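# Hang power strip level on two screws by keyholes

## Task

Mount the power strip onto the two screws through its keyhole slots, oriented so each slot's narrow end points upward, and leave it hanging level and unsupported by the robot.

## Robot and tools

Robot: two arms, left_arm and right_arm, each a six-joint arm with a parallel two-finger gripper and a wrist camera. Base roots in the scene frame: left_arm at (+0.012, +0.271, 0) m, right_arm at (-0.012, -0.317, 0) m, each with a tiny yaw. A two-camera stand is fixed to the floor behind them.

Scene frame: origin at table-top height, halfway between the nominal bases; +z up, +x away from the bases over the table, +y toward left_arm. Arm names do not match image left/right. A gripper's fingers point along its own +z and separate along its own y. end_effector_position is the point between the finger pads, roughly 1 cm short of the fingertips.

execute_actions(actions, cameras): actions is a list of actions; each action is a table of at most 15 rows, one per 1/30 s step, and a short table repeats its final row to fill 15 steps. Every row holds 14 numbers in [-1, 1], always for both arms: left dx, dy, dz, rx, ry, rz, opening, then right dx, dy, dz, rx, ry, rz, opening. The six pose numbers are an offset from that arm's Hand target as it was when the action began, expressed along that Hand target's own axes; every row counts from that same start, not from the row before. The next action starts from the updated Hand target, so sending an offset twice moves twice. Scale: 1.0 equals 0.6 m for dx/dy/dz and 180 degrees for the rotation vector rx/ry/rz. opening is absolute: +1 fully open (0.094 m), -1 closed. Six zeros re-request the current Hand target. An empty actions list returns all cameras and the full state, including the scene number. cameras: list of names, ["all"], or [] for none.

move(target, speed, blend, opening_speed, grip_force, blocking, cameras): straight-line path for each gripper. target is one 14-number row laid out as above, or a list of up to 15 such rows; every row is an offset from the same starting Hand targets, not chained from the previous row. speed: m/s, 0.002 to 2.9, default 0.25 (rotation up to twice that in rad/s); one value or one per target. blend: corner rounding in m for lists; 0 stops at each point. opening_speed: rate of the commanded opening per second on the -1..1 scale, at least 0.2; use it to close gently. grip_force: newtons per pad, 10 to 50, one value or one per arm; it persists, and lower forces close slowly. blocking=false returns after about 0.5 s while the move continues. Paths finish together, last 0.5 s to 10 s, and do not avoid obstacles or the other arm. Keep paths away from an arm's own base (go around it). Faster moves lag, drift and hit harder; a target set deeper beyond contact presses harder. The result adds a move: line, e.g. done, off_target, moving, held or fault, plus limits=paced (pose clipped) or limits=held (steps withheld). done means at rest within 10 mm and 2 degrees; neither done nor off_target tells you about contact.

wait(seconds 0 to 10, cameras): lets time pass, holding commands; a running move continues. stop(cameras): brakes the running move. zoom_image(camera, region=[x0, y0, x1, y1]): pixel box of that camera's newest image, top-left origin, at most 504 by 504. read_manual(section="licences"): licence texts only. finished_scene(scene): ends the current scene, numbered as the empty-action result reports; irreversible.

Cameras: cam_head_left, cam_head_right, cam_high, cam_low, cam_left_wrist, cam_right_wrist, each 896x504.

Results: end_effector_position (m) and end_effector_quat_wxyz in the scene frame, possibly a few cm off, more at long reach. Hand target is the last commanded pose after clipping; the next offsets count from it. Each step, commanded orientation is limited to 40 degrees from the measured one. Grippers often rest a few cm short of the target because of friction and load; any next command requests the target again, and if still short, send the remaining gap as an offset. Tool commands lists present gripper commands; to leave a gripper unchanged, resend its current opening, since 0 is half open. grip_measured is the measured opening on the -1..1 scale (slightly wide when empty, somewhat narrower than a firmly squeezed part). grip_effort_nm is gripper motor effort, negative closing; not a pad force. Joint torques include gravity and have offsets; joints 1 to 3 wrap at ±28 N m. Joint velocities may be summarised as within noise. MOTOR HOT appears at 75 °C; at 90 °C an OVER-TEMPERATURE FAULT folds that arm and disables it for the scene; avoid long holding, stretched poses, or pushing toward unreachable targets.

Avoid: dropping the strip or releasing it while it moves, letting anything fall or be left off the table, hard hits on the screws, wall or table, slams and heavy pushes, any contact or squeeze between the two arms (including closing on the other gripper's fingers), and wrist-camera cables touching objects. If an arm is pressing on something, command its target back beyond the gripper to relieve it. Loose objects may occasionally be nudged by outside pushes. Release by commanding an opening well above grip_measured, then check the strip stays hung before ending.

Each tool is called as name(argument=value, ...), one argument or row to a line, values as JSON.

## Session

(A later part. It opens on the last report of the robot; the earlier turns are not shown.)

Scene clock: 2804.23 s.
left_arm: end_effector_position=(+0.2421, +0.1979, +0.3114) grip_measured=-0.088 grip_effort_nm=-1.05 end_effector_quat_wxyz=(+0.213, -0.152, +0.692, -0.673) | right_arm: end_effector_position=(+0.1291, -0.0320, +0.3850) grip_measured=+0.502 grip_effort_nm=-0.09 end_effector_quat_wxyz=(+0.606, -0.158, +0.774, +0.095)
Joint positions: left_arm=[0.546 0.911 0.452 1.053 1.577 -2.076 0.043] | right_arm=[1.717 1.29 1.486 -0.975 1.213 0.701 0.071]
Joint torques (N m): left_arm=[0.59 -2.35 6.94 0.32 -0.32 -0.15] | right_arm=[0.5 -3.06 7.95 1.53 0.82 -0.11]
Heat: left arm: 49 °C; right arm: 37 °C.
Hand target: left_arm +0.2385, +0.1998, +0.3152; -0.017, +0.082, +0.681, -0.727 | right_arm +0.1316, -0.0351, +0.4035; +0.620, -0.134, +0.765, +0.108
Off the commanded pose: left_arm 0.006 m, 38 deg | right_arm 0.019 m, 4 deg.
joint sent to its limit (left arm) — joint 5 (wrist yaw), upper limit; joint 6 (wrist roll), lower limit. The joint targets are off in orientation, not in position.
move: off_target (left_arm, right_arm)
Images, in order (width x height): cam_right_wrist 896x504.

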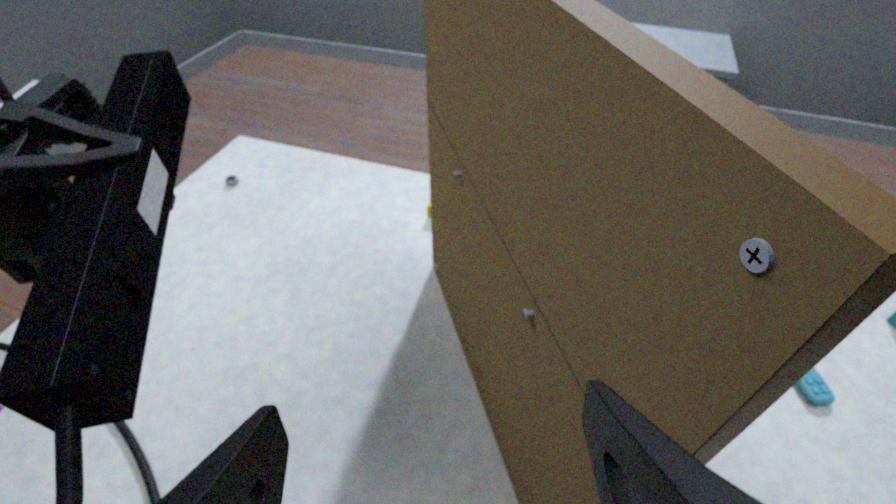

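move(
  target=[-0.057,-0.07,0,0.247,-0.105,0.044,-0.3,0,0,0,0,0,0,0.5],
  speed=0.15,
  cameras=["cam_right_wrist","cam_high","cam_head_right"],
)

Scene clock: 2828.23 s.
left_arm: end_effector_position=(+0.2781, +0.1954, +0.3411) grip_measured=-0.088 grip_effort_nm=-1.05 end_effector_quat_wxyz=(-0.361, +0.211, -0.482, +0.770) | right_arm: end_effector_position=(+0.1291, -0.0320, +0.3850) grip_measured=+0.502 grip_effort_nm=-0.09 end_effector_quat_wxyz=(+0.606, -0.158, +0.774, +0.095)
Joint positions: left_arm=[0.22 0.98 0.234 1.435 0.794 -2.076 0.043] | right_arm=[1.717 1.29 1.486 -0.975 1.213 0.701 0.071]
Joint torques (N m): left_arm=[-0.66 -1.24 6.01 1.77 -0.95 -0.14] | right_arm=[0.4 -3.04 7.94 1.55 0.82 -0.09]
Heat: left arm: 49 °C; right arm: 37 °C.
Hand target: left_arm +0.2686, +0.1982, +0.3602; -0.138, +0.024, -0.361, +0.922 | right_arm +0.1316, -0.0351, +0.4035; +0.620, -0.134, +0.765, +0.108
Off the commanded pose: left_arm 0.022 m, 45 deg; orientation clipped | right_arm 0.019 m, 4 deg.
joint sent to its limit (left arm) — joint 6 (wrist roll), lower limit. The joint targets are off in position and orientation.
move: off_target (left_arm, right_arm); limits=paced
Images, in order (width x height): cam_head_right 896x504, cam_high 896x504, cam_right_wrist 896x504.

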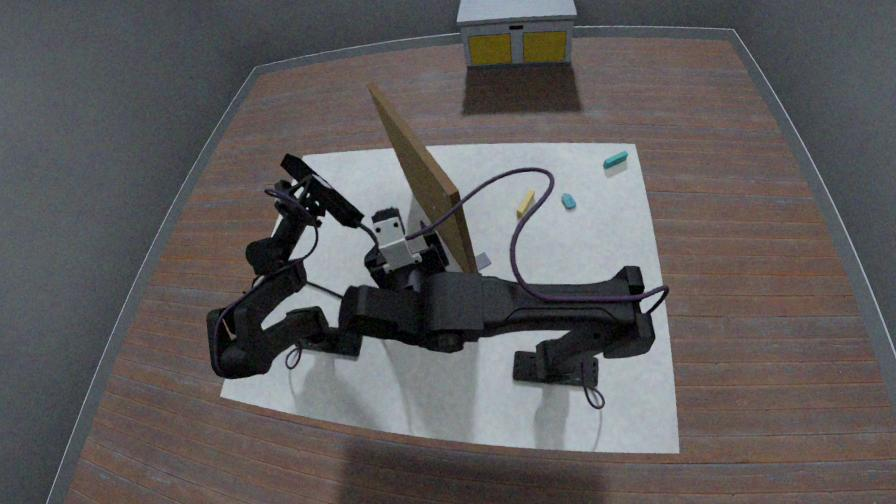

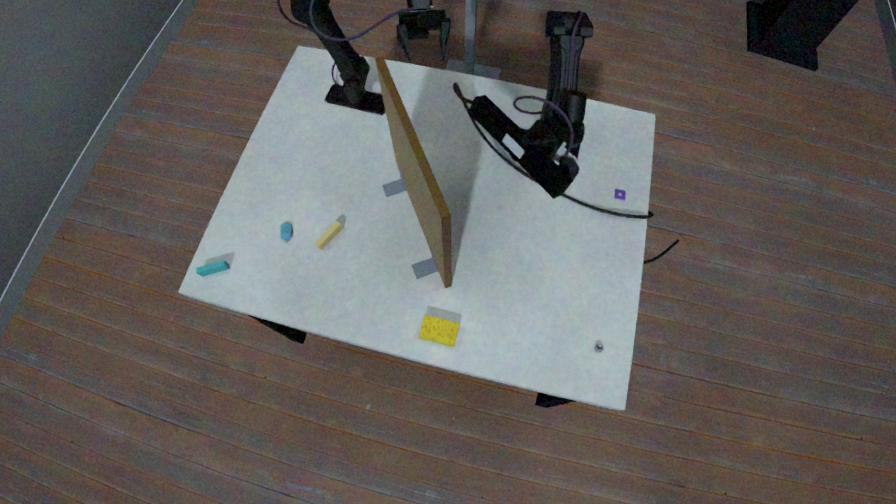

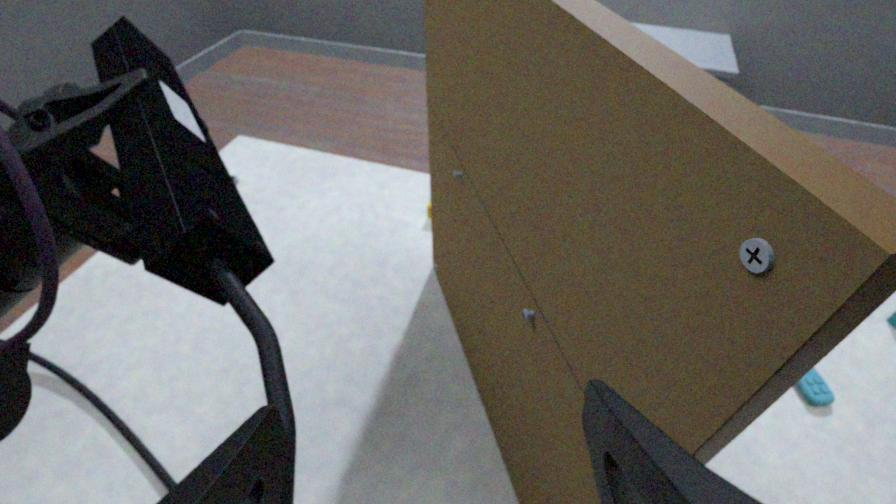

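zoom_image(
  camera="cam_high",
  region=[460, 80, 600, 210],
)

zoom_image(
  camera="cam_head_right",
  region=[270, 140, 380, 240],
)

zoom_image(
  camera="cam_right_wrist",
  region=[90, 10, 290, 310],
)

Scaled by 3.600.

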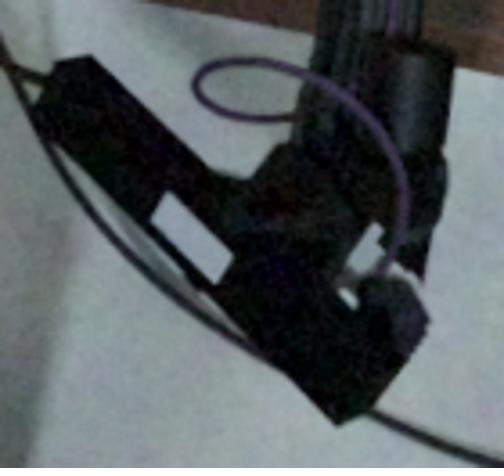

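Scaled by 4.582.

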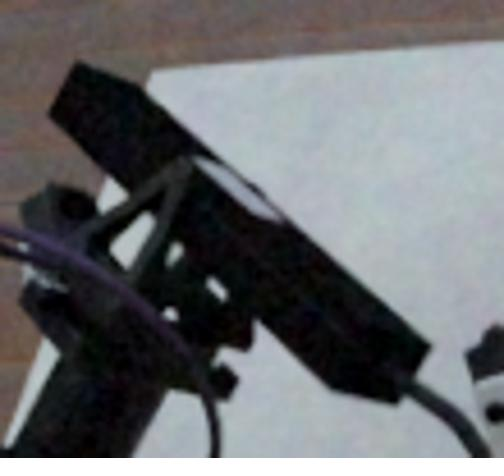

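Scaled by 1.680.

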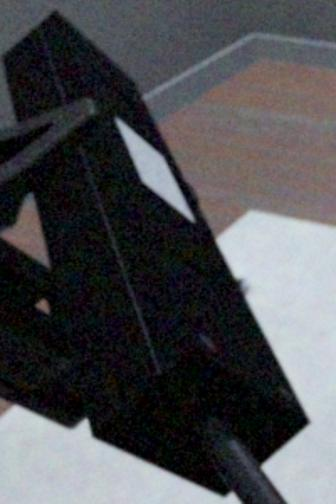

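zoom_image(
  camera="cam_right_wrist",
  region=[180, 180, 290, 310],
)

zoom_image(
  camera="cam_right_wrist",
  region=[90, 10, 200, 140],
)

Scaled by 3.877.

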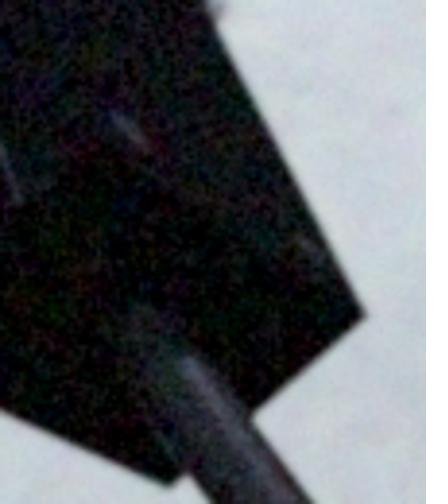

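Scaled by 3.877.

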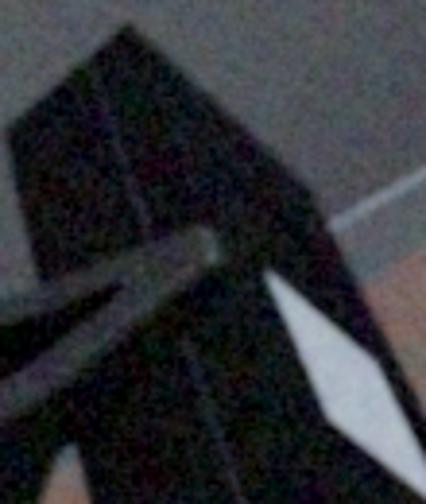

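move(
  target=[0,0,0,0,0,0,-0.3,-0.098,0.035,0.073,0,0.1,0,0.5],
  speed=0.1,
  cameras=["cam_right_wrist"],
)

Scene clock: 2911.97 s.
left_arm: end_effector_position=(+0.2790, +0.1951, +0.3411) grip_measured=-0.088 grip_effort_nm=-1.05 end_effector_quat_wxyz=(-0.363, +0.212, -0.475, +0.773) | right_arm: end_effector_position=(+0.1771, +0.0075, +0.4512) grip_measured=+0.502 grip_effort_nm=-0.09 end_effector_quat_wxyz=(+0.509, -0.146, +0.841, +0.107)
Joint positions: left_arm=[0.206 0.996 0.228 1.462 0.77 -2.076 0.043] | right_arm=[1.467 1.786 2.512 -1.521 0.872 0.697 0.071]
Joint torques (N m): left_arm=[-0.75 -1.33 5.83 1.85 -0.94 -0.13] | right_arm=[-0.61 -4.93 5.41 1.1 0.33 -0.13]
Heat: left arm: 48 °C; right arm: 37 °C.
Hand target: left_arm +0.2686, +0.1982, +0.3602; -0.138, +0.024, -0.361, +0.922 | right_arm +0.1763, +0.0032, +0.4520; +0.493, -0.149, +0.853, +0.086
Off the commanded pose: left_arm 0.022 m, 40 deg | right_arm 0.004 m, 3 deg.
joint sent to its limit (left arm) — joint 4 (wrist pitch), upper limit; joint 6 (wrist roll), lower limit. The joint targets are off in position and orientation.
joint sent to its limit (right arm) — joint 4 (wrist pitch), lower limit. The joint targets are off in position, not in orientation.
move: off_target (left_arm, right_arm)
Images, in order (width x height): cam_right_wrist 896x504.

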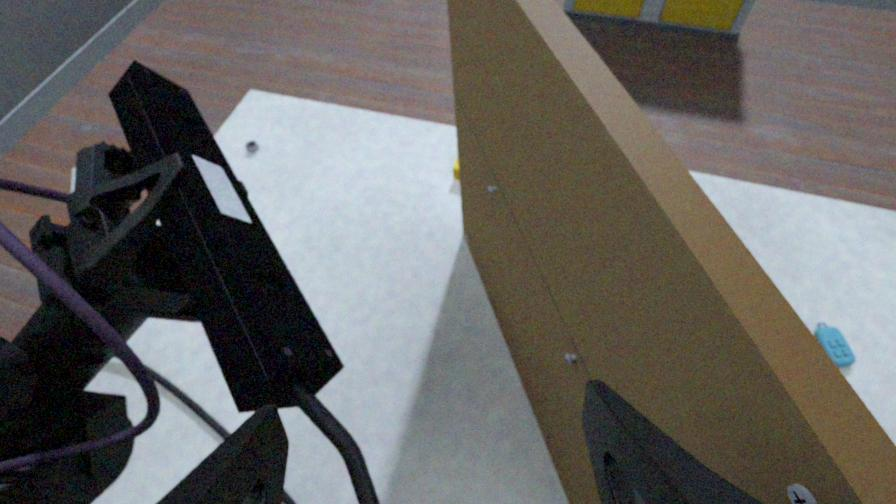

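zoom_image(
  camera="cam_right_wrist",
  region=[100, 50, 260, 240],
)

zoom_image(
  camera="cam_right_wrist",
  region=[190, 230, 350, 420],
)

Scaled by 2.653.

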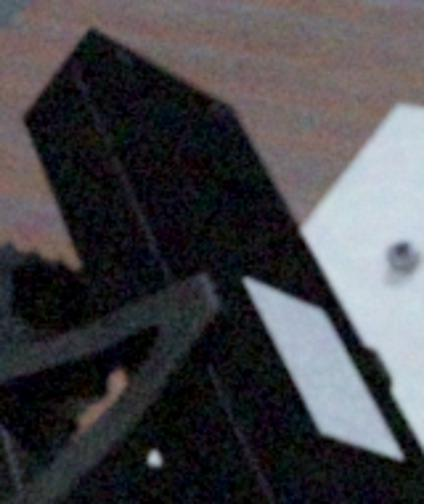

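Scaled by 2.653.

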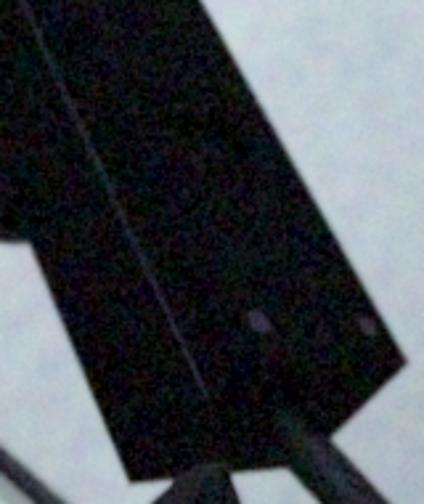

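zoom_image(
  camera="cam_right_wrist",
  region=[460, 160, 520, 210],
)

zoom_image(
  camera="cam_right_wrist",
  region=[540, 330, 600, 380],
)

Scaled by 8.400.

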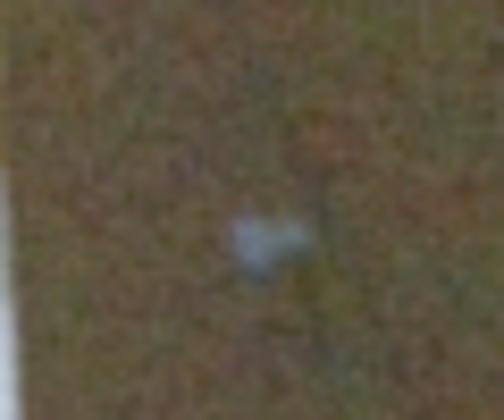

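Scaled by 8.400.

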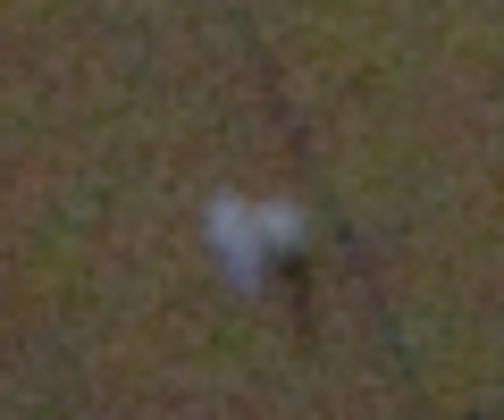

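zoom_image(
  camera="cam_right_wrist",
  region=[220, 210, 320, 330],
)

zoom_image(
  camera="cam_right_wrist",
  region=[120, 50, 220, 160],
)

Scaled by 4.200.

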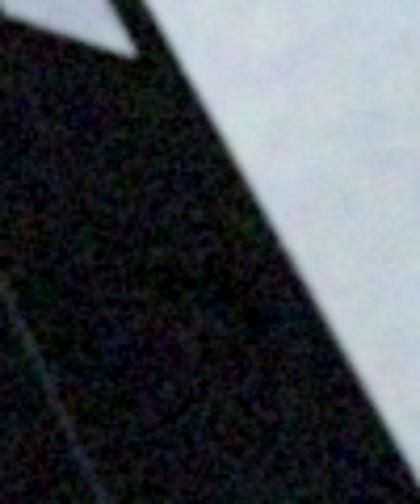

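Scaled by 4.582.

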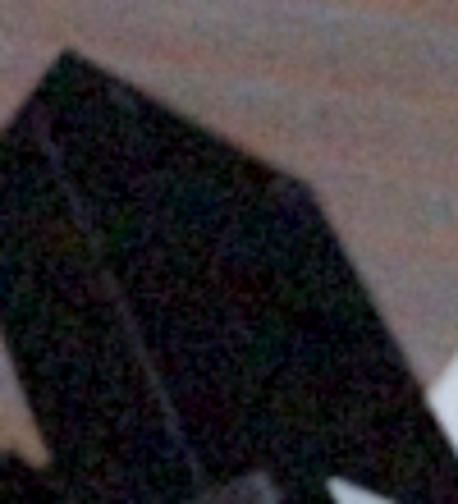

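move(
  target=[0,0,0,-0.112,0.0195,-0.03,-0.3,0,0,0,0,0,0,0.5],
  speed=0.12,
  cameras=["cam_right_wrist"],
)

Scene clock: 2985.90 s.
left_arm: end_effector_position=(+0.2687, +0.1954, +0.3469) grip_measured=-0.088 grip_effort_nm=-1.05 end_effector_quat_wxyz=(+0.137, -0.173, +0.687, -0.693) | right_arm: end_effector_position=(+0.1771, +0.0075, +0.4511) grip_measured=+0.502 grip_effort_nm=-0.09 end_effector_quat_wxyz=(+0.509, -0.146, +0.842, +0.106)
Joint positions: left_arm=[0.465 1.038 0.681 0.81 1.577 -2.076 0.043] | right_arm=[1.467 1.786 2.512 -1.521 0.872 0.697 0.071]
Joint torques (N m): left_arm=[0.57 -1.76 10.26 0.34 -0.24 -0.16] | right_arm=[-0.65 -4.77 5.41 1.1 0.3 -0.1]
Heat: left arm: 48 °C; right arm: 35 °C.
Hand target: left_arm +0.2686, +0.1982, +0.3602; +0.077, -0.036, +0.519, -0.851 | right_arm +0.1763, +0.0032, +0.4519; +0.493, -0.149, +0.853, +0.085
Off the commanded pose: left_arm 0.014 m, 32 deg | right_arm 0.004 m, 3 deg.
joint sent to its limit (left arm) — joint 5 (wrist yaw), upper limit; joint 6 (wrist roll), lower limit. The joint targets are off in orientation, not in position.
joint sent to its limit (right arm) — joint 4 (wrist pitch), lower limit. The joint targets are off in position, not in orientation.
move: off_target (left_arm, right_arm)
Images, in order (width x height): cam_right_wrist 896x504.

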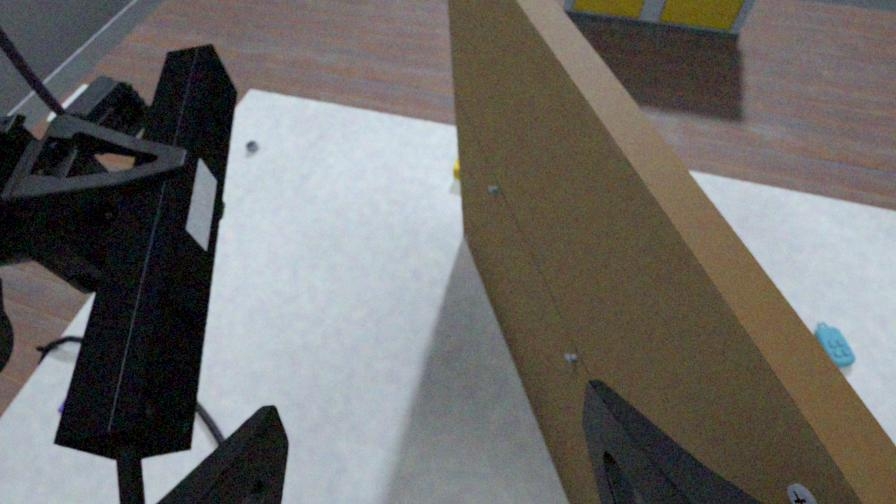

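move(
  target=[-0.01,0.257,0.133,-0.1195,-0.118,0.041,-0.3,0,0,0,0,0,0,0.5],
  speed=0.12,
)

Scene clock: 3008.10 s.
left_arm: end_effector_position=(+0.3030, +0.0627, +0.2413) grip_measured=-0.088 grip_effort_nm=-1.05 end_effector_quat_wxyz=(+0.194, -0.200, +0.665, -0.693) | right_arm: end_effector_position=(+0.1771, +0.0075, +0.4511) grip_measured=+0.502 grip_effort_nm=-0.09 end_effector_quat_wxyz=(+0.509, -0.146, +0.842, +0.106)
Joint positions: left_arm=[-0.268 1.165 0.385 0.828 0.719 -1.622 0.043] | right_arm=[1.467 1.786 2.512 -1.521 0.872 0.697 0.071]
Joint torques (N m): left_arm=[-0.66 -2.65 6.39 2.32 -0.13 -0.05] | right_arm=[-0.69 -4.98 5.45 1.13 0.3 -0.1]
Heat: left arm: 48 °C; right arm: 35 °C.
Hand target: left_arm +0.3004, +0.0599, +0.2600; +0.217, -0.172, +0.646, -0.712 | right_arm +0.1763, +0.0032, +0.4519; +0.493, -0.149, +0.853, +0.085
Off the commanded pose: left_arm 0.019 m, 5 deg | right_arm 0.004 m, 3 deg.
joint sent to its limit (right arm) — joint 4 (wrist pitch), lower limit. The joint targets are off in position, not in orientation.
move: off_target (left_arm, right_arm)

move(
  target=[0.012,0,0.08,0,0,0,-0.3,0,0,0,0,0,0,0.5],
  speed=0.1,
)

move(
  target=[0,0,0.025,0,0,0,-0.3,0,0,0,0,0,0,0.5],
  speed=0.04,
  cameras=["cam_right_wrist"],
)

Scene clock: 3013.57 s.
left_arm: end_effector_position=(+0.3133, +0.0222, +0.2225) grip_measured=-0.088 grip_effort_nm=-1.05 end_effector_quat_wxyz=(+0.181, -0.210, +0.681, -0.678) | right_arm: end_effector_position=(+0.1771, +0.0075, +0.4511) grip_measured=+0.502 grip_effort_nm=-0.08 end_effector_quat_wxyz=(+0.509, -0.146, +0.842, +0.106)
Joint positions: left_arm=[-0.425 1.308 0.446 0.843 0.567 -1.599 0.043] | right_arm=[1.467 1.786 2.512 -1.521 0.872 0.697 0.071]
Joint torques (N m): left_arm=[-0.64 -3.47 10.36 2.53 -0.1 -0.02] | right_arm=[-0.54 -4.86 5.37 1.14 0.31 -0.09]
Heat: left arm: 48 °C; right arm: 35 °C.
Hand target: left_arm +0.3195, +0.0155, +0.2648; +0.217, -0.172, +0.646, -0.712 | right_arm +0.1763, +0.0032, +0.4519; +0.493, -0.149, +0.853, +0.085
Off the commanded pose: left_arm 0.043 m, 8 deg | right_arm 0.004 m, 3 deg.
joint sent to its limit (right arm) — joint 4 (wrist pitch), lower limit. The joint targets are off in position, not in orientation.
move: off_target (left_arm, right_arm)

Scene clock: 3014.67 s.
left_arm: end_effector_position=(+0.3209, +0.0105, +0.2224) grip_measured=-0.088 grip_effort_nm=-1.05 end_effector_quat_wxyz=(+0.182, -0.210, +0.683, -0.676) | right_arm: end_effector_position=(+0.1771, +0.0075, +0.4511) grip_measured=+0.502 grip_effort_nm=-0.09 end_effector_quat_wxyz=(+0.509, -0.146, +0.842, +0.106)
Joint positions: left_arm=[-0.455 1.36 0.489 0.846 0.537 -1.594 0.043] | right_arm=[1.467 1.786 2.512 -1.521 0.872 0.697 0.071]
Joint torques (N m): left_arm=[-0.66 -3.84 10.44 2.54 -0.18 -0.05] | right_arm=[-0.59 -4.89 5.27 1.1 0.31 -0.1]
Heat: left arm: 48 °C; right arm: 35 °C.
Hand target: left_arm +0.3273, +0.0029, +0.2665; +0.217, -0.172, +0.646, -0.712 | right_arm +0.1763, +0.0032, +0.4519; +0.493, -0.149, +0.853, +0.085
Off the commanded pose: left_arm 0.045 m, 8 deg | right_arm 0.004 m, 3 deg.
joint sent to its limit (right arm) — joint 4 (wrist pitch), lower limit. The joint targets are off in position, not in orientation.
move: off_target (left_arm, right_arm)
Images, in order (width x height): cam_right_wrist 896x504.

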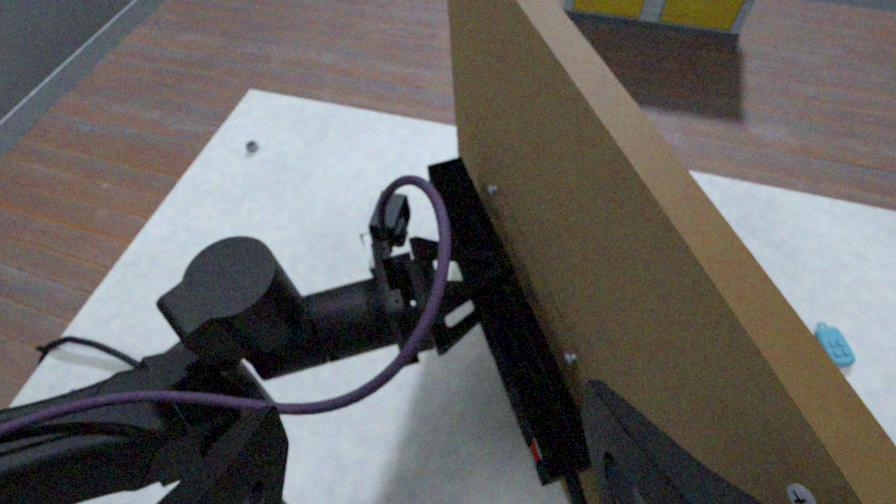

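zoom_image(
  camera="cam_right_wrist",
  region=[415, 140, 515, 210],
)

zoom_image(
  camera="cam_right_wrist",
  region=[520, 400, 620, 490],
)

zoom_image(
  camera="cam_right_wrist",
  region=[460, 170, 600, 390],
)

Scaled by 5.040.

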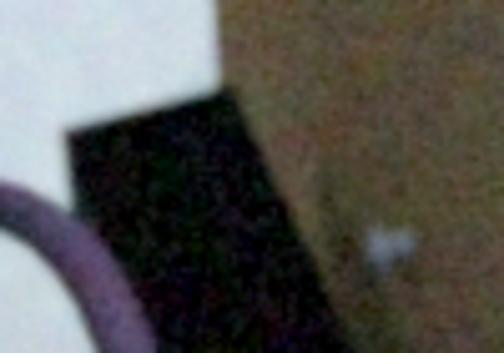

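Scaled by 5.040.

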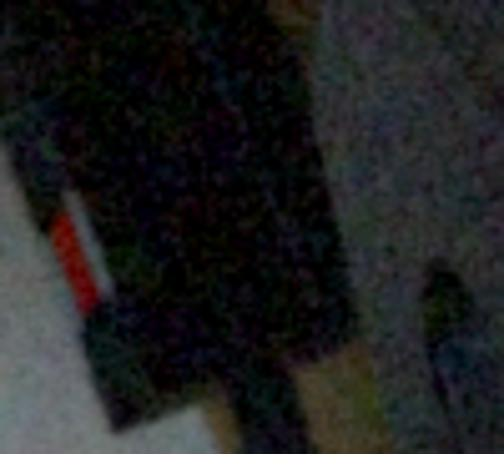

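Scaled by 2.291.

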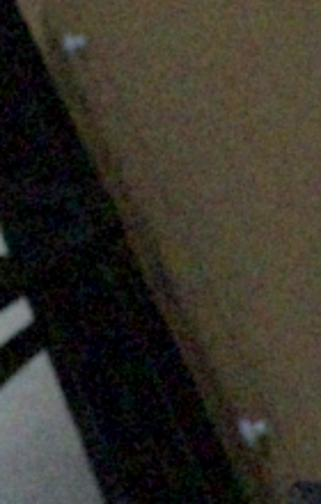

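move(
  target=[0,0,0,0,0,0,-0.3,0,0,0,0,0,0,1],
  cameras=["cam_right_wrist"],
)

zoom_image(
  camera="cam_right_wrist",
  region=[520, 390, 620, 490],
)

zoom_image(
  camera="cam_right_wrist",
  region=[415, 140, 515, 210],
)

Scene clock: 3023.53 s.
left_arm: end_effector_position=(+0.3209, +0.0105, +0.2225) grip_measured=-0.088 grip_effort_nm=-1.05 end_effector_quat_wxyz=(+0.182, -0.210, +0.683, -0.676) | right_arm: end_effector_position=(+0.1771, +0.0075, +0.4511) grip_measured=+0.998 grip_effort_nm=0.13 end_effector_quat_wxyz=(+0.509, -0.146, +0.842, +0.106)
Joint positions: left_arm=[-0.455 1.36 0.489 0.847 0.537 -1.594 0.043] | right_arm=[1.467 1.786 2.512 -1.521 0.872 0.697 0.094]
Joint torques (N m): left_arm=[-0.65 -3.81 10.5 2.55 -0.14 -0.06] | right_arm=[-0.65 -4.86 5.31 1.09 0.3 -0.1]
Heat: left arm: 48 °C; right arm: 35 °C.
Hand target: left_arm +0.3273, +0.0028, +0.2665; +0.217, -0.172, +0.646, -0.712 | right_arm +0.1763, +0.0032, +0.4520; +0.493, -0.149, +0.853, +0.086
Off the commanded pose: left_arm 0.045 m, 8 deg | right_arm 0.004 m, 3 deg.
joint sent to its limit (right arm) — joint 4 (wrist pitch), lower limit. The joint targets are off in position, not in orientation.
move: off_target (left_arm, right_arm)
Images, in order (width x height): cam_right_wrist 896x504.

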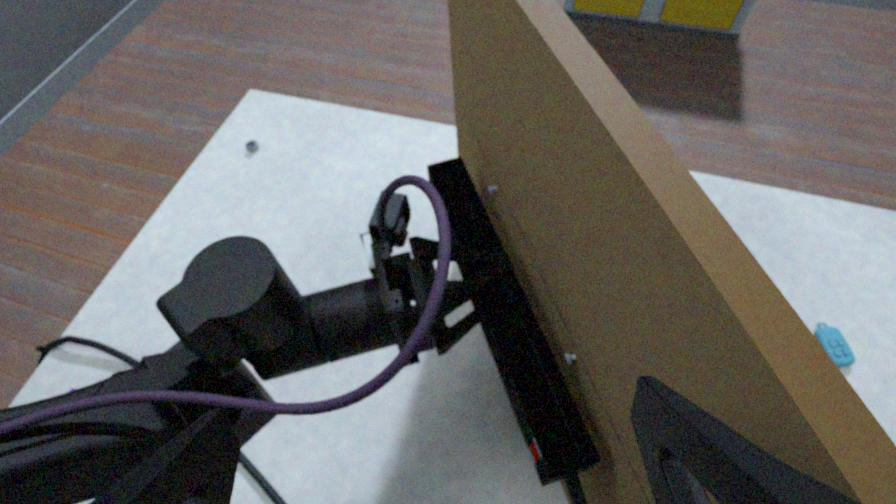

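Scaled by 5.040.

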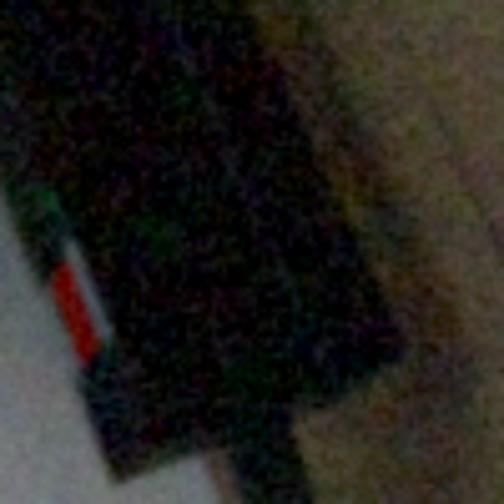

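Scaled by 5.040.

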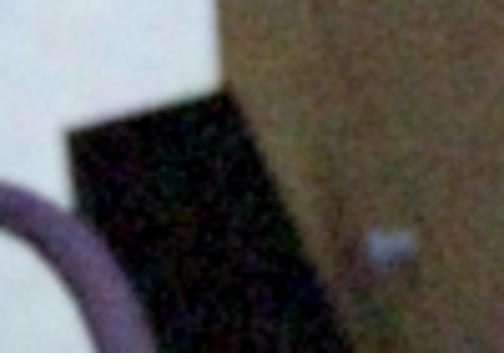

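move(
  target=[
    [-0.005,0,-0.015,0,0,0,-0.3,0,0,0,0,0,0,1],
    [-0.005,-0.02,-0.015,0.08,0,0,-0.3,0,0,0,0,0,0,1],
    [-0.005,-0.045,-0.015,0,0,0,-0.3,0,0,0,0,0,0,1],
  ],
  speed=0.08,
)

Scene clock: 3061.33 s.
left_arm: end_effector_position=(+0.3234, +0.0138, +0.2561) grip_measured=-0.088 grip_effort_nm=-1.05 end_effector_quat_wxyz=(+0.199, -0.195, +0.666, -0.692) | right_arm: end_effector_position=(+0.1771, +0.0075, +0.4511) grip_measured=+0.998 grip_effort_nm=0.13 end_effector_quat_wxyz=(+0.509, -0.146, +0.842, +0.106)
Joint positions: left_arm=[-0.442 1.306 0.538 0.812 0.545 -1.598 0.043] | right_arm=[1.467 1.786 2.512 -1.521 0.872 0.697 0.094]
Joint torques (N m): left_arm=[0.55 -6.76 10.62 1.4 0.11 -0.03] | right_arm=[-0.58 -4.89 5.41 1.09 0.32 -0.11]
Heat: left arm: 49 °C; right arm: 35 °C.
Hand target: left_arm +0.3228, +0.0140, +0.2925; +0.217, -0.172, +0.646, -0.712 | right_arm +0.1763, +0.0032, +0.4520; +0.493, -0.149, +0.853, +0.086
Off the commanded pose: left_arm 0.036 m, 5 deg | right_arm 0.004 m, 3 deg.
joint sent to its limit (right arm) — joint 4 (wrist pitch), lower limit. The joint targets are off in position, not in orientation.
move: off_target (left_arm, right_arm)

move(
  target=[0,0.015,0.016,0,0,0,-0.3,0,0,0,0,0,0,1],
  speed=0.03,
)

Scene clock: 3065.23 s.
left_arm: end_effector_position=(+0.3250, +0.0117, +0.2510) grip_measured=-0.088 grip_effort_nm=-1.05 end_effector_quat_wxyz=(+0.195, -0.197, +0.670, -0.689) | right_arm: end_effector_position=(+0.1771, +0.0075, +0.4511) grip_measured=+0.998 grip_effort_nm=0.13 end_effector_quat_wxyz=(+0.509, -0.146, +0.842, +0.106)
Joint positions: left_arm=[-0.445 1.323 0.541 0.811 0.545 -1.596 0.043] | right_arm=[1.467 1.786 2.512 -1.521 0.872 0.697 0.094]
Joint torques (N m): left_arm=[-0.64 -3.89 10.82 1.95 -0.11 -0.04] | right_arm=[-0.61 -4.81 5.35 1.13 0.28 -0.13]
Heat: left arm: 49 °C; right arm: 35 °C.
Hand target: left_arm +0.3286, +0.0052, +0.2845; +0.217, -0.172, +0.646, -0.712 | right_arm +0.1763, +0.0032, +0.4520; +0.493, -0.149, +0.853, +0.086
Off the commanded pose: left_arm 0.034 m, 5 deg | right_arm 0.004 m, 3 deg.
joint sent to its limit (right arm) — joint 4 (wrist pitch), lower limit. The joint targets are off in position, not in orientation.
move: off_target (left_arm, right_arm)

move(
  target=[0,-0.008,0.012,0,0,0,-0.3,0,0,0,0,0,0,1],
  speed=0.03,
)

Scene clock: 3070.17 s.
left_arm: end_effector_position=(+0.3267, +0.0062, +0.2617) grip_measured=-0.088 grip_effort_nm=-1.05 end_effector_quat_wxyz=(+0.199, -0.188, +0.665, -0.695) | right_arm: end_effector_position=(+0.1771, +0.0075, +0.4511) grip_measured=+0.998 grip_effort_nm=0.13 end_effector_quat_wxyz=(+0.509, -0.146, +0.842, +0.106)
Joint positions: left_arm=[-0.457 1.331 0.572 0.811 0.541 -1.594 0.043] | right_arm=[1.467 1.786 2.512 -1.521 0.872 0.697 0.094]
Joint torques (N m): left_arm=[-0.79 -3.6 11.15 1.69 -0.25 -0.06] | right_arm=[-0.62 -4.88 5.35 1.1 0.33 -0.11]
Heat: left arm: 49 °C; right arm: 35 °C.
Hand target: left_arm +0.3320, -0.0005, +0.2900; +0.217, -0.172, +0.646, -0.712 | right_arm +0.1763, +0.0032, +0.4520; +0.493, -0.149, +0.853, +0.086
Off the commanded pose: left_arm 0.030 m, 4 deg | right_arm 0.004 m, 3 deg.
joint sent to its limit (right arm) — joint 4 (wrist pitch), lower limit. The joint targets are off in position, not in orientation.
move: off_target (left_arm, right_arm)

move(
  target=[0,0.025,-0.004,0,0,0,-0.3,0,0,0,0,0,0,1],
  speed=0.03,
)

move(
  target=[0,0.007,0,0,0,0,-0.3,0,0,0,0,0,0,1],
  speed=0.03,
)

move(
  target=[0,0.005,0,0,0,0,-0.3,0,0,0,0,0,0,1],
  speed=0.03,
)

move(
  target=[0,0.005,0,0,0,0,-0.3,0,0,0,0,0,0,1],
  speed=0.03,
)

Scene clock: 3077.37 s.
left_arm: end_effector_position=(+0.3270, +0.0057, +0.2612) grip_measured=-0.088 grip_effort_nm=-1.05 end_effector_quat_wxyz=(+0.201, -0.183, +0.663, -0.697) | right_arm: end_effector_position=(+0.1771, +0.0075, +0.4511) grip_measured=+0.998 grip_effort_nm=0.13 end_effector_quat_wxyz=(+0.509, -0.146, +0.842, +0.106)
Joint positions: left_arm=[-0.455 1.343 0.567 0.839 0.546 -1.592 0.043] | right_arm=[1.467 1.786 2.512 -1.521 0.872 0.697 0.094]
Joint torques (N m): left_arm=[-0.65 -1.91 8.31 2.17 -0.28 -0.08] | right_arm=[-0.8 -4.83 5.26 1.09 0.32 -0.1]
Heat: left arm: 50 °C; right arm: 35 °C.
Hand target: left_arm +0.3320, +0.0004, +0.2749; +0.217, -0.172, +0.646, -0.712 | right_arm +0.1763, +0.0032, +0.4520; +0.493, -0.149, +0.853, +0.086
Off the commanded pose: left_arm 0.015 m, 3 deg | right_arm 0.004 m, 3 deg.
joint sent to its limit (right arm) — joint 4 (wrist pitch), lower limit. The joint targets are off in position, not in orientation.
move: off_target (left_arm, right_arm)

Scene clock: 3078.40 s.
left_arm: end_effector_position=(+0.3270, +0.0061, +0.2605) grip_measured=-0.088 grip_effort_nm=-1.05 end_effector_quat_wxyz=(+0.204, -0.180, +0.659, -0.701) | right_arm: end_effector_position=(+0.1771, +0.0075, +0.4511) grip_measured=+0.998 grip_effort_nm=0.13 end_effector_quat_wxyz=(+0.509, -0.146, +0.842, +0.106)
Joint positions: left_arm=[-0.454 1.355 0.557 0.878 0.548 -1.595 0.043] | right_arm=[1.467 1.786 2.512 -1.521 0.872 0.697 0.094]
Joint torques (N m): left_arm=[-0.83 -1.74 8.34 2.03 -0.32 -0.03] | right_arm=[-0.57 -4.85 5.41 1.11 0.32 -0.08]
Heat: left arm: 50 °C; right arm: 35 °C.
Hand target: left_arm +0.3324, +0.0001, +0.2707; +0.217, -0.172, +0.646, -0.712 | right_arm +0.1763, +0.0032, +0.4520; +0.493, -0.149, +0.853, +0.086
Off the commanded pose: left_arm 0.013 m, 3 deg | right_arm 0.004 m, 3 deg.
joint sent to its limit (right arm) — joint 4 (wrist pitch), lower limit. The joint targets are off in position, not in orientation.
move: off_target (left_arm, right_arm)

Scene clock: 3079.40 s.
left_arm: end_effector_position=(+0.3268, +0.0061, +0.2611) grip_measured=-0.088 grip_effort_nm=-1.05 end_effector_quat_wxyz=(+0.206, -0.177, +0.655, -0.705) | right_arm: end_effector_position=(+0.1771, +0.0075, +0.4511) grip_measured=+0.998 grip_effort_nm=0.13 end_effector_quat_wxyz=(+0.509, -0.146, +0.842, +0.106)
Joint positions: left_arm=[-0.454 1.363 0.55 0.905 0.549 -1.6 0.043] | right_arm=[1.467 1.786 2.512 -1.521 0.872 0.697 0.094]
Joint torques (N m): left_arm=[-0.81 -1.62 8.36 1.9 -0.31 0.03] | right_arm=[-0.58 -4.9 5.39 1.13 0.29 -0.1]
Heat: left arm: 50 °C; right arm: 35 °C.
Hand target: left_arm +0.3326, -0.0001, +0.2678; +0.217, -0.172, +0.646, -0.712 | right_arm +0.1763, +0.0032, +0.4520; +0.493, -0.149, +0.853, +0.086
Off the commanded pose: left_arm 0.011 m, 2 deg | right_arm 0.004 m, 3 deg.
joint sent to its limit (right arm) — joint 4 (wrist pitch), lower limit. The joint targets are off in position, not in orientation.
move: off_target (left_arm, right_arm)

Scene clock: 3080.43 s.
left_arm: end_effector_position=(+0.3266, +0.0060, +0.2597) grip_measured=-0.088 grip_effort_nm=-1.05 end_effector_quat_wxyz=(+0.207, -0.175, +0.653, -0.707) | right_arm: end_effector_position=(+0.1771, +0.0075, +0.4511) grip_measured=+0.998 grip_effort_nm=0.13 end_effector_quat_wxyz=(+0.509, -0.146, +0.842, +0.106)
Joint positions: left_arm=[-0.454 1.374 0.543 0.932 0.55 -1.602 0.043] | right_arm=[1.467 1.786 2.512 -1.521 0.872 0.697 0.094]
Joint torques (N m): left_arm=[-0.94 -1.52 8.31 1.78 -0.35 0.07] | right_arm=[-0.58 -4.7 5.3 1.08 0.32 -0.1]
Heat: left arm: 50 °C; right arm: 35 °C.
Hand target: left_arm +0.3329, -0.0003, +0.2648; +0.217, -0.172, +0.646, -0.712 | right_arm +0.1763, +0.0032, +0.4520; +0.493, -0.149, +0.853, +0.086
Off the commanded pose: left_arm 0.010 m, 2 deg | right_arm 0.004 m, 3 deg.
joint sent to its limit (right arm) — joint 4 (wrist pitch), lower limit. The joint targets are off in position, not in orientation.
move: off_target (right_arm)

move(
  target=[0,0,-0.004,0,0,0.012,-0.3,0,0,0,0,0,0,1],
  speed=0.03,
)

move(
  target=[0,0.005,0,0,0,0,-0.3,0,0,0,0,0,0,1],
  speed=0.03,
)

move(
  target=[0,0.005,0,0,0,0,-0.3,0,0,0,0,0,0,1],
  speed=0.03,
)

Scene clock: 3087.50 s.
left_arm: end_effector_position=(+0.3267, +0.0062, +0.2584) grip_measured=-0.088 grip_effort_nm=-1.05 end_effector_quat_wxyz=(+0.215, -0.168, +0.656, -0.704) | right_arm: end_effector_position=(+0.1771, +0.0075, +0.4511) grip_measured=+0.998 grip_effort_nm=0.13 end_effector_quat_wxyz=(+0.509, -0.146, +0.842, +0.106)
Joint positions: left_arm=[-0.452 1.375 0.541 0.932 0.553 -1.577 0.043] | right_arm=[1.467 1.786 2.512 -1.521 0.872 0.697 0.094]
Joint torques (N m): left_arm=[-0.54 -2.3 7.84 1.77 -0.31 0.25] | right_arm=[-0.69 -4.93 5.3 1.09 0.32 -0.1]
Heat: left arm: 50 °C; right arm: 35 °C.
Hand target: left_arm +0.3316, +0.0017, +0.2645; +0.230, -0.160, +0.649, -0.707 | right_arm +0.1763, +0.0032, +0.4520; +0.493, -0.149, +0.853, +0.086
Off the commanded pose: left_arm 0.009 m, 2 deg | right_arm 0.004 m, 3 deg.
joint sent to its limit (right arm) — joint 4 (wrist pitch), lower limit. The joint targets are off in position, not in orientation.
move: off_target (right_arm)

Scene clock: 3088.50 s.
left_arm: end_effector_position=(+0.3267, +0.0060, +0.2584) grip_measured=-0.088 grip_effort_nm=-1.05 end_effector_quat_wxyz=(+0.217, -0.165, +0.654, -0.705) | right_arm: end_effector_position=(+0.1771, +0.0075, +0.4511) grip_measured=+0.998 grip_effort_nm=0.13 end_effector_quat_wxyz=(+0.509, -0.146, +0.842, +0.106)
Joint positions: left_arm=[-0.452 1.382 0.538 0.949 0.553 -1.574 0.043] | right_arm=[1.467 1.786 2.512 -1.521 0.872 0.697 0.094]
Joint torques (N m): left_arm=[-0.61 -2.04 7.61 1.76 -0.33 0.17] | right_arm=[-0.59 -4.88 5.33 1.09 0.3 -0.06]
Heat: left arm: 50 °C; right arm: 35 °C.
Hand target: left_arm +0.3320, +0.0016, +0.2615; +0.230, -0.160, +0.649, -0.707 | right_arm +0.1763, +0.0032, +0.4520; +0.493, -0.149, +0.853, +0.086
Off the commanded pose: left_arm 0.008 m, 2 deg | right_arm 0.004 m, 3 deg.
joint sent to its limit (right arm) — joint 4 (wrist pitch), lower limit. The joint targets are off in position, not in orientation.
move: off_target (right_arm)

Scene clock: 3089.50 s.
left_arm: end_effector_position=(+0.3264, +0.0060, +0.2566) grip_measured=-0.088 grip_effort_nm=-1.05 end_effector_quat_wxyz=(+0.221, -0.160, +0.653, -0.706) | right_arm: end_effector_position=(+0.1771, +0.0075, +0.4511) grip_measured=+0.998 grip_effort_nm=0.13 end_effector_quat_wxyz=(+0.509, -0.146, +0.842, +0.106)
Joint positions: left_arm=[-0.452 1.392 0.531 0.974 0.554 -1.568 0.043] | right_arm=[1.467 1.786 2.512 -1.521 0.872 0.697 0.094]
Joint torques (N m): left_arm=[-0.55 -2.06 7.62 1.67 -0.34 0.11] | right_arm=[-0.5 -4.83 5.37 1.06 0.31 -0.11]
Heat: left arm: 49 °C; right arm: 35 °C.
Hand target: left_arm +0.3323, +0.0014, +0.2585; +0.230, -0.160, +0.649, -0.707 | right_arm +0.1763, +0.0032, +0.4520; +0.493, -0.149, +0.853, +0.086
Off the commanded pose: left_arm 0.008 m, 1 deg | right_arm 0.004 m, 3 deg.
joint sent to its limit (right arm) — joint 4 (wrist pitch), lower limit. The joint targets are off in position, not in orientation.
move: off_target (right_arm)

move(
  target=[0,0,0,0,0,-0.024,-0.3,0,0,0,0,0,0,1],
  speed=0.03,
)

move(
  target=[0,-0.03,0,0,0,0,-0.3,0,0,0,0,0,0,1],
  speed=0.03,
)

Scene clock: 3095.47 s.
left_arm: end_effector_position=(+0.3264, +0.0060, +0.2567) grip_measured=-0.088 grip_effort_nm=-1.05 end_effector_quat_wxyz=(+0.218, -0.162, +0.653, -0.707) | right_arm: end_effector_position=(+0.1771, +0.0075, +0.4511) grip_measured=+0.998 grip_effort_nm=0.13 end_effector_quat_wxyz=(+0.509, -0.146, +0.842, +0.106)
Joint positions: left_arm=[-0.452 1.392 0.531 0.974 0.554 -1.574 0.043] | right_arm=[1.467 1.786 2.512 -1.521 0.872 0.697 0.094]
Joint torques (N m): left_arm=[-0.51 -2.06 7.69 1.64 -0.33 -0.71] | right_arm=[-0.61 -4.75 5.29 1.11 0.32 -0.09]
Heat: left arm: 49 °C; right arm: 35 °C.
Hand target: left_arm +0.3324, +0.0014, +0.2586; +0.203, -0.184, +0.642, -0.716 | right_arm +0.1763, +0.0032, +0.4520; +0.493, -0.149, +0.853, +0.086
Off the commanded pose: left_arm 0.008 m, 3 deg | right_arm 0.004 m, 3 deg.
joint sent to its limit (right arm) — joint 4 (wrist pitch), lower limit. The joint targets are off in position, not in orientation.
move: off_target (left_arm, right_arm)

Scene clock: 3097.00 s.
left_arm: end_effector_position=(+0.3270, +0.0063, +0.2555) grip_measured=-0.088 grip_effort_nm=-1.05 end_effector_quat_wxyz=(+0.207, -0.175, +0.652, -0.707) | right_arm: end_effector_position=(+0.1771, +0.0075, +0.4511) grip_measured=+0.998 grip_effort_nm=0.13 end_effector_quat_wxyz=(+0.509, -0.146, +0.842, +0.106)
Joint positions: left_arm=[-0.452 1.388 0.532 0.958 0.551 -1.602 0.043] | right_arm=[1.467 1.786 2.512 -1.521 0.872 0.697 0.094]
Joint torques (N m): left_arm=[-0.25 -5.79 10.51 0.94 -0.23 -0.43] | right_arm=[-0.68 -4.88 5.37 1.1 0.3 -0.11]
Heat: left arm: 49 °C; right arm: 35 °C.
Hand target: left_arm +0.3314, +0.0031, +0.2765; +0.203, -0.184, +0.642, -0.716 | right_arm +0.1763, +0.0032, +0.4520; +0.493, -0.149, +0.853, +0.086
Off the commanded pose: left_arm 0.022 m, 2 deg | right_arm 0.004 m, 3 deg.
joint sent to its limit (right arm) — joint 4 (wrist pitch), lower limit. The joint targets are off in position, not in orientation.
move: off_target (left_arm, right_arm)

move(
  target=[
    [0,0,-0.015,0,0,0,-0.3,0,0,0,0,0,0,1],
    [0,0,-0.015,0.08,0,0,-0.3,0,0,0,0,0,0,1],
    [0,-0.027,-0.015,-0.015,0,0,-0.3,0,0,0,0,0,0,1],
  ],
  speed=0.08,
)

Scene clock: 3110.63 s.
left_arm: end_effector_position=(+0.3265, +0.0120, +0.2542) grip_measured=-0.088 grip_effort_nm=-1.05 end_effector_quat_wxyz=(+0.182, -0.212, +0.679, -0.679) | right_arm: end_effector_position=(+0.1771, +0.0075, +0.4511) grip_measured=+0.998 grip_effort_nm=0.13 end_effector_quat_wxyz=(+0.509, -0.146, +0.842, +0.106)
Joint positions: left_arm=[-0.442 1.296 0.58 0.703 0.547 -1.606 0.043] | right_arm=[1.467 1.786 2.512 -1.521 0.872 0.697 0.094]
Joint torques (N m): left_arm=[0.62 -6.83 10.88 1.43 0.15 -0.06] | right_arm=[-0.5 -4.79 5.33 1.09 0.3 -0.1]
Heat: left arm: 50 °C; right arm: 35 °C.
Hand target: left_arm +0.3258, +0.0122, +0.2916; +0.199, -0.189, +0.659, -0.700 | right_arm +0.1763, +0.0032, +0.4520; +0.493, -0.149, +0.853, +0.086
Off the commanded pose: left_arm 0.037 m, 5 deg | right_arm 0.004 m, 3 deg.
joint sent to its limit (right arm) — joint 4 (wrist pitch), lower limit. The joint targets are off in position, not in orientation.
move: off_target (left_arm, right_arm)

move(
  target=[0,0.015,0.016,0,0,0.004,-0.3,0,0,0,0,0,0,1],
  speed=0.03,
)

move(
  target=[0,-0.01,0.012,0,0,0,-0.3,0,0,0,0,0,0,1],
  speed=0.03,
)

Scene clock: 3116.40 s.
left_arm: end_effector_position=(+0.3270, +0.0104, +0.2501) grip_measured=-0.088 grip_effort_nm=-1.05 end_effector_quat_wxyz=(+0.182, -0.209, +0.683, -0.676) | right_arm: end_effector_position=(+0.1771, +0.0075, +0.4511) grip_measured=+0.998 grip_effort_nm=0.13 end_effector_quat_wxyz=(+0.509, -0.146, +0.842, +0.106)
Joint positions: left_arm=[-0.445 1.306 0.58 0.703 0.547 -1.592 0.043] | right_arm=[1.467 1.786 2.512 -1.521 0.872 0.697 0.094]
Joint torques (N m): left_arm=[-0.66 -3.88 10.86 1.99 -0.08 -0.11] | right_arm=[-0.5 -4.82 5.42 1.09 0.31 -0.07]
Heat: left arm: 49 °C; right arm: 35 °C.
Hand target: left_arm +0.3311, +0.0036, +0.2832; +0.203, -0.185, +0.660, -0.699 | right_arm +0.1763, +0.0032, +0.4520; +0.493, -0.149, +0.853, +0.086
Off the commanded pose: left_arm 0.034 m, 5 deg | right_arm 0.004 m, 3 deg.
joint sent to its limit (right arm) — joint 4 (wrist pitch), lower limit. The joint targets are off in position, not in orientation.
move: off_target (left_arm, right_arm)

Scene clock: 3117.40 s.
left_arm: end_effector_position=(+0.3285, +0.0063, +0.2594) grip_measured=-0.088 grip_effort_nm=-1.05 end_effector_quat_wxyz=(+0.187, -0.202, +0.679, -0.681) | right_arm: end_effector_position=(+0.1771, +0.0075, +0.4511) grip_measured=+0.998 grip_effort_nm=0.13 end_effector_quat_wxyz=(+0.509, -0.146, +0.842, +0.106)
Joint positions: left_arm=[-0.454 1.311 0.604 0.703 0.542 -1.59 0.043] | right_arm=[1.467 1.786 2.512 -1.521 0.872 0.697 0.094]
Joint torques (N m): left_arm=[-0.88 -3.29 11.97 1.7 -0.2 -0.06] | right_arm=[-0.72 -4.82 5.31 1.1 0.3 -0.1]
Heat: left arm: 50 °C; right arm: 35 °C.
Hand target: left_arm +0.3347, -0.0023, +0.2897; +0.203, -0.185, +0.660, -0.699 | right_arm +0.1763, +0.0032, +0.4520; +0.493, -0.149, +0.853, +0.086
Off the commanded pose: left_arm 0.032 m, 4 deg | right_arm 0.004 m, 3 deg.
joint sent to its limit (right arm) — joint 4 (wrist pitch), lower limit. The joint targets are off in position, not in orientation.
move: off_target (left_arm, right_arm)

move(
  target=[0,0.022,-0.003,0,0,0.003,-0.3,0,0,0,0,0,0,1],
  speed=0.03,
)

move(
  target=[0,0.007,0,0,0,0,-0.3,0,0,0,0,0,0,1],
  speed=0.03,
)

move(
  target=[0,0.006,0,0,0,0,-0.3,0,0,0,0,0,0,1],
  speed=0.03,
)

move(
  target=[0,0.006,0,0,0,0,-0.3,0,0,0,0,0,0,1],
  speed=0.03,
)

move(
  target=[0,0.006,0,0,0,0,-0.3,0,0,0,0,0,0,1],
  speed=0.03,
)

Scene clock: 3125.60 s.
left_arm: end_effector_position=(+0.3289, +0.0064, +0.2587) grip_measured=-0.088 grip_effort_nm=-1.05 end_effector_quat_wxyz=(+0.186, -0.200, +0.679, -0.681) | right_arm: end_effector_position=(+0.1771, +0.0075, +0.4511) grip_measured=+0.998 grip_effort_nm=0.13 end_effector_quat_wxyz=(+0.509, -0.146, +0.842, +0.106)
Joint positions: left_arm=[-0.451 1.316 0.604 0.708 0.549 -1.589 0.043] | right_arm=[1.467 1.786 2.512 -1.521 0.872 0.697 0.094]
Joint torques (N m): left_arm=[-0.95 -1.81 8.96 2.26 -0.25 0.01] | right_arm=[-0.59 -4.89 5.44 1.1 0.29 -0.12]
Heat: left arm: 50 °C; right arm: 35 °C.
Hand target: left_arm +0.3343, -0.0013, +0.2763; +0.207, -0.182, +0.661, -0.698 | right_arm +0.1763, +0.0032, +0.4520; +0.493, -0.149, +0.853, +0.086
Off the commanded pose: left_arm 0.020 m, 4 deg | right_arm 0.004 m, 3 deg.
joint sent to its limit (right arm) — joint 4 (wrist pitch), lower limit. The joint targets are off in position, not in orientation.
move: off_target (left_arm, right_arm)

Scene clock: 3126.60 s.
left_arm: end_effector_position=(+0.3287, +0.0062, +0.2585) grip_measured=-0.088 grip_effort_nm=-1.05 end_effector_quat_wxyz=(+0.187, -0.197, +0.678, -0.683) | right_arm: end_effector_position=(+0.1771, +0.0075, +0.4511) grip_measured=+0.998 grip_effort_nm=0.13 end_effector_quat_wxyz=(+0.509, -0.146, +0.842, +0.106)
Joint positions: left_arm=[-0.449 1.322 0.6 0.726 0.555 -1.589 0.043] | right_arm=[1.467 1.786 2.512 -1.521 0.872 0.697 0.094]
Joint torques (N m): left_arm=[-1.22 -1.5 8.4 2.3 -0.33 0.05] | right_arm=[-0.7 -4.85 5.41 1.11 0.28 -0.1]
Heat: left arm: 50 °C; right arm: 35 °C.
Hand target: left_arm +0.3344, -0.0015, +0.2721; +0.207, -0.182, +0.661, -0.698 | right_arm +0.1763, +0.0032, +0.4520; +0.493, -0.149, +0.853, +0.086
Off the commanded pose: left_arm 0.017 m, 4 deg | right_arm 0.004 m, 3 deg.
joint sent to its limit (right arm) — joint 4 (wrist pitch), lower limit. The joint targets are off in position, not in orientation.
move: off_target (left_arm, right_arm)

Scene clock: 3127.70 s.
left_arm: end_effector_position=(+0.3289, +0.0064, +0.2581) grip_measured=-0.088 grip_effort_nm=-1.05 end_effector_quat_wxyz=(+0.190, -0.193, +0.675, -0.687) | right_arm: end_effector_position=(+0.1771, +0.0075, +0.4511) grip_measured=+0.998 grip_effort_nm=0.13 end_effector_quat_wxyz=(+0.509, -0.146, +0.842, +0.106)
Joint positions: left_arm=[-0.448 1.331 0.59 0.759 0.556 -1.589 0.043] | right_arm=[1.467 1.786 2.512 -1.521 0.872 0.697 0.094]
Joint torques (N m): left_arm=[-1.26 -1.36 8.54 2.17 -0.37 0.03] | right_arm=[-0.64 -4.77 5.31 1.07 0.35 -0.1]
Heat: left arm: 50 °C; right arm: 35 °C.
Hand target: left_arm +0.3346, -0.0016, +0.2686; +0.207, -0.182, +0.661, -0.698 | right_arm +0.1763, +0.0032, +0.4520; +0.493, -0.149, +0.853, +0.086
Off the commanded pose: left_arm 0.014 m, 3 deg | right_arm 0.004 m, 3 deg.
joint sent to its limit (right arm) — joint 4 (wrist pitch), lower limit. The joint targets are off in position, not in orientation.
move: off_target (left_arm, right_arm)

Scene clock: 3128.70 s.
left_arm: end_effector_position=(+0.3287, +0.0065, +0.2582) grip_measured=-0.088 grip_effort_nm=-1.05 end_effector_quat_wxyz=(+0.192, -0.191, +0.670, -0.691) | right_arm: end_effector_position=(+0.1771, +0.0075, +0.4511) grip_measured=+0.998 grip_effort_nm=0.13 end_effector_quat_wxyz=(+0.509, -0.146, +0.842, +0.106)
Joint positions: left_arm=[-0.448 1.339 0.581 0.791 0.557 -1.595 0.043] | right_arm=[1.467 1.786 2.512 -1.521 0.872 0.697 0.094]
Joint torques (N m): left_arm=[-1.24 -1.2 8.46 2 -0.35 0.12] | right_arm=[-0.65 -4.78 5.31 1.1 0.3 -0.11]
Heat: left arm: 50 °C; right arm: 35 °C.
Hand target: left_arm +0.3348, -0.0018, +0.2650; +0.207, -0.182, +0.661, -0.698 | right_arm +0.1763, +0.0032, +0.4520; +0.493, -0.149, +0.853, +0.086
Off the commanded pose: left_arm 0.012 m, 2 deg | right_arm 0.004 m, 3 deg.
joint sent to its limit (right arm) — joint 4 (wrist pitch), lower limit. The joint targets are off in position, not in orientation.
move: off_target (left_arm, right_arm)

Scene clock: 3129.70 s.
left_arm: end_effector_position=(+0.3284, +0.0064, +0.2578) grip_measured=-0.088 grip_effort_nm=-1.05 end_effector_quat_wxyz=(+0.193, -0.189, +0.667, -0.695) | right_arm: end_effector_position=(+0.1771, +0.0075, +0.4511) grip_measured=+0.998 grip_effort_nm=0.13 end_effector_quat_wxyz=(+0.509, -0.146, +0.842, +0.106)
Joint positions: left_arm=[-0.448 1.348 0.572 0.823 0.558 -1.601 0.043] | right_arm=[1.467 1.786 2.512 -1.521 0.872 0.697 0.094]
Joint torques (N m): left_arm=[-1.36 -1.11 8.38 1.87 -0.4 0.19] | right_arm=[-0.62 -4.89 5.35 1.07 0.3 -0.11]
Heat: left arm: 50 °C; right arm: 35 °C.
Hand target: left_arm +0.3350, -0.0020, +0.2613; +0.207, -0.182, +0.661, -0.698 | right_arm +0.1763, +0.0032, +0.4520; +0.493, -0.149, +0.853, +0.086
Off the commanded pose: left_arm 0.011 m, 2 deg | right_arm 0.004 m, 3 deg.
joint sent to its limit (right arm) — joint 4 (wrist pitch), lower limit. The joint targets are off in position, not in orientation.
move: off_target (left_arm, right_arm)


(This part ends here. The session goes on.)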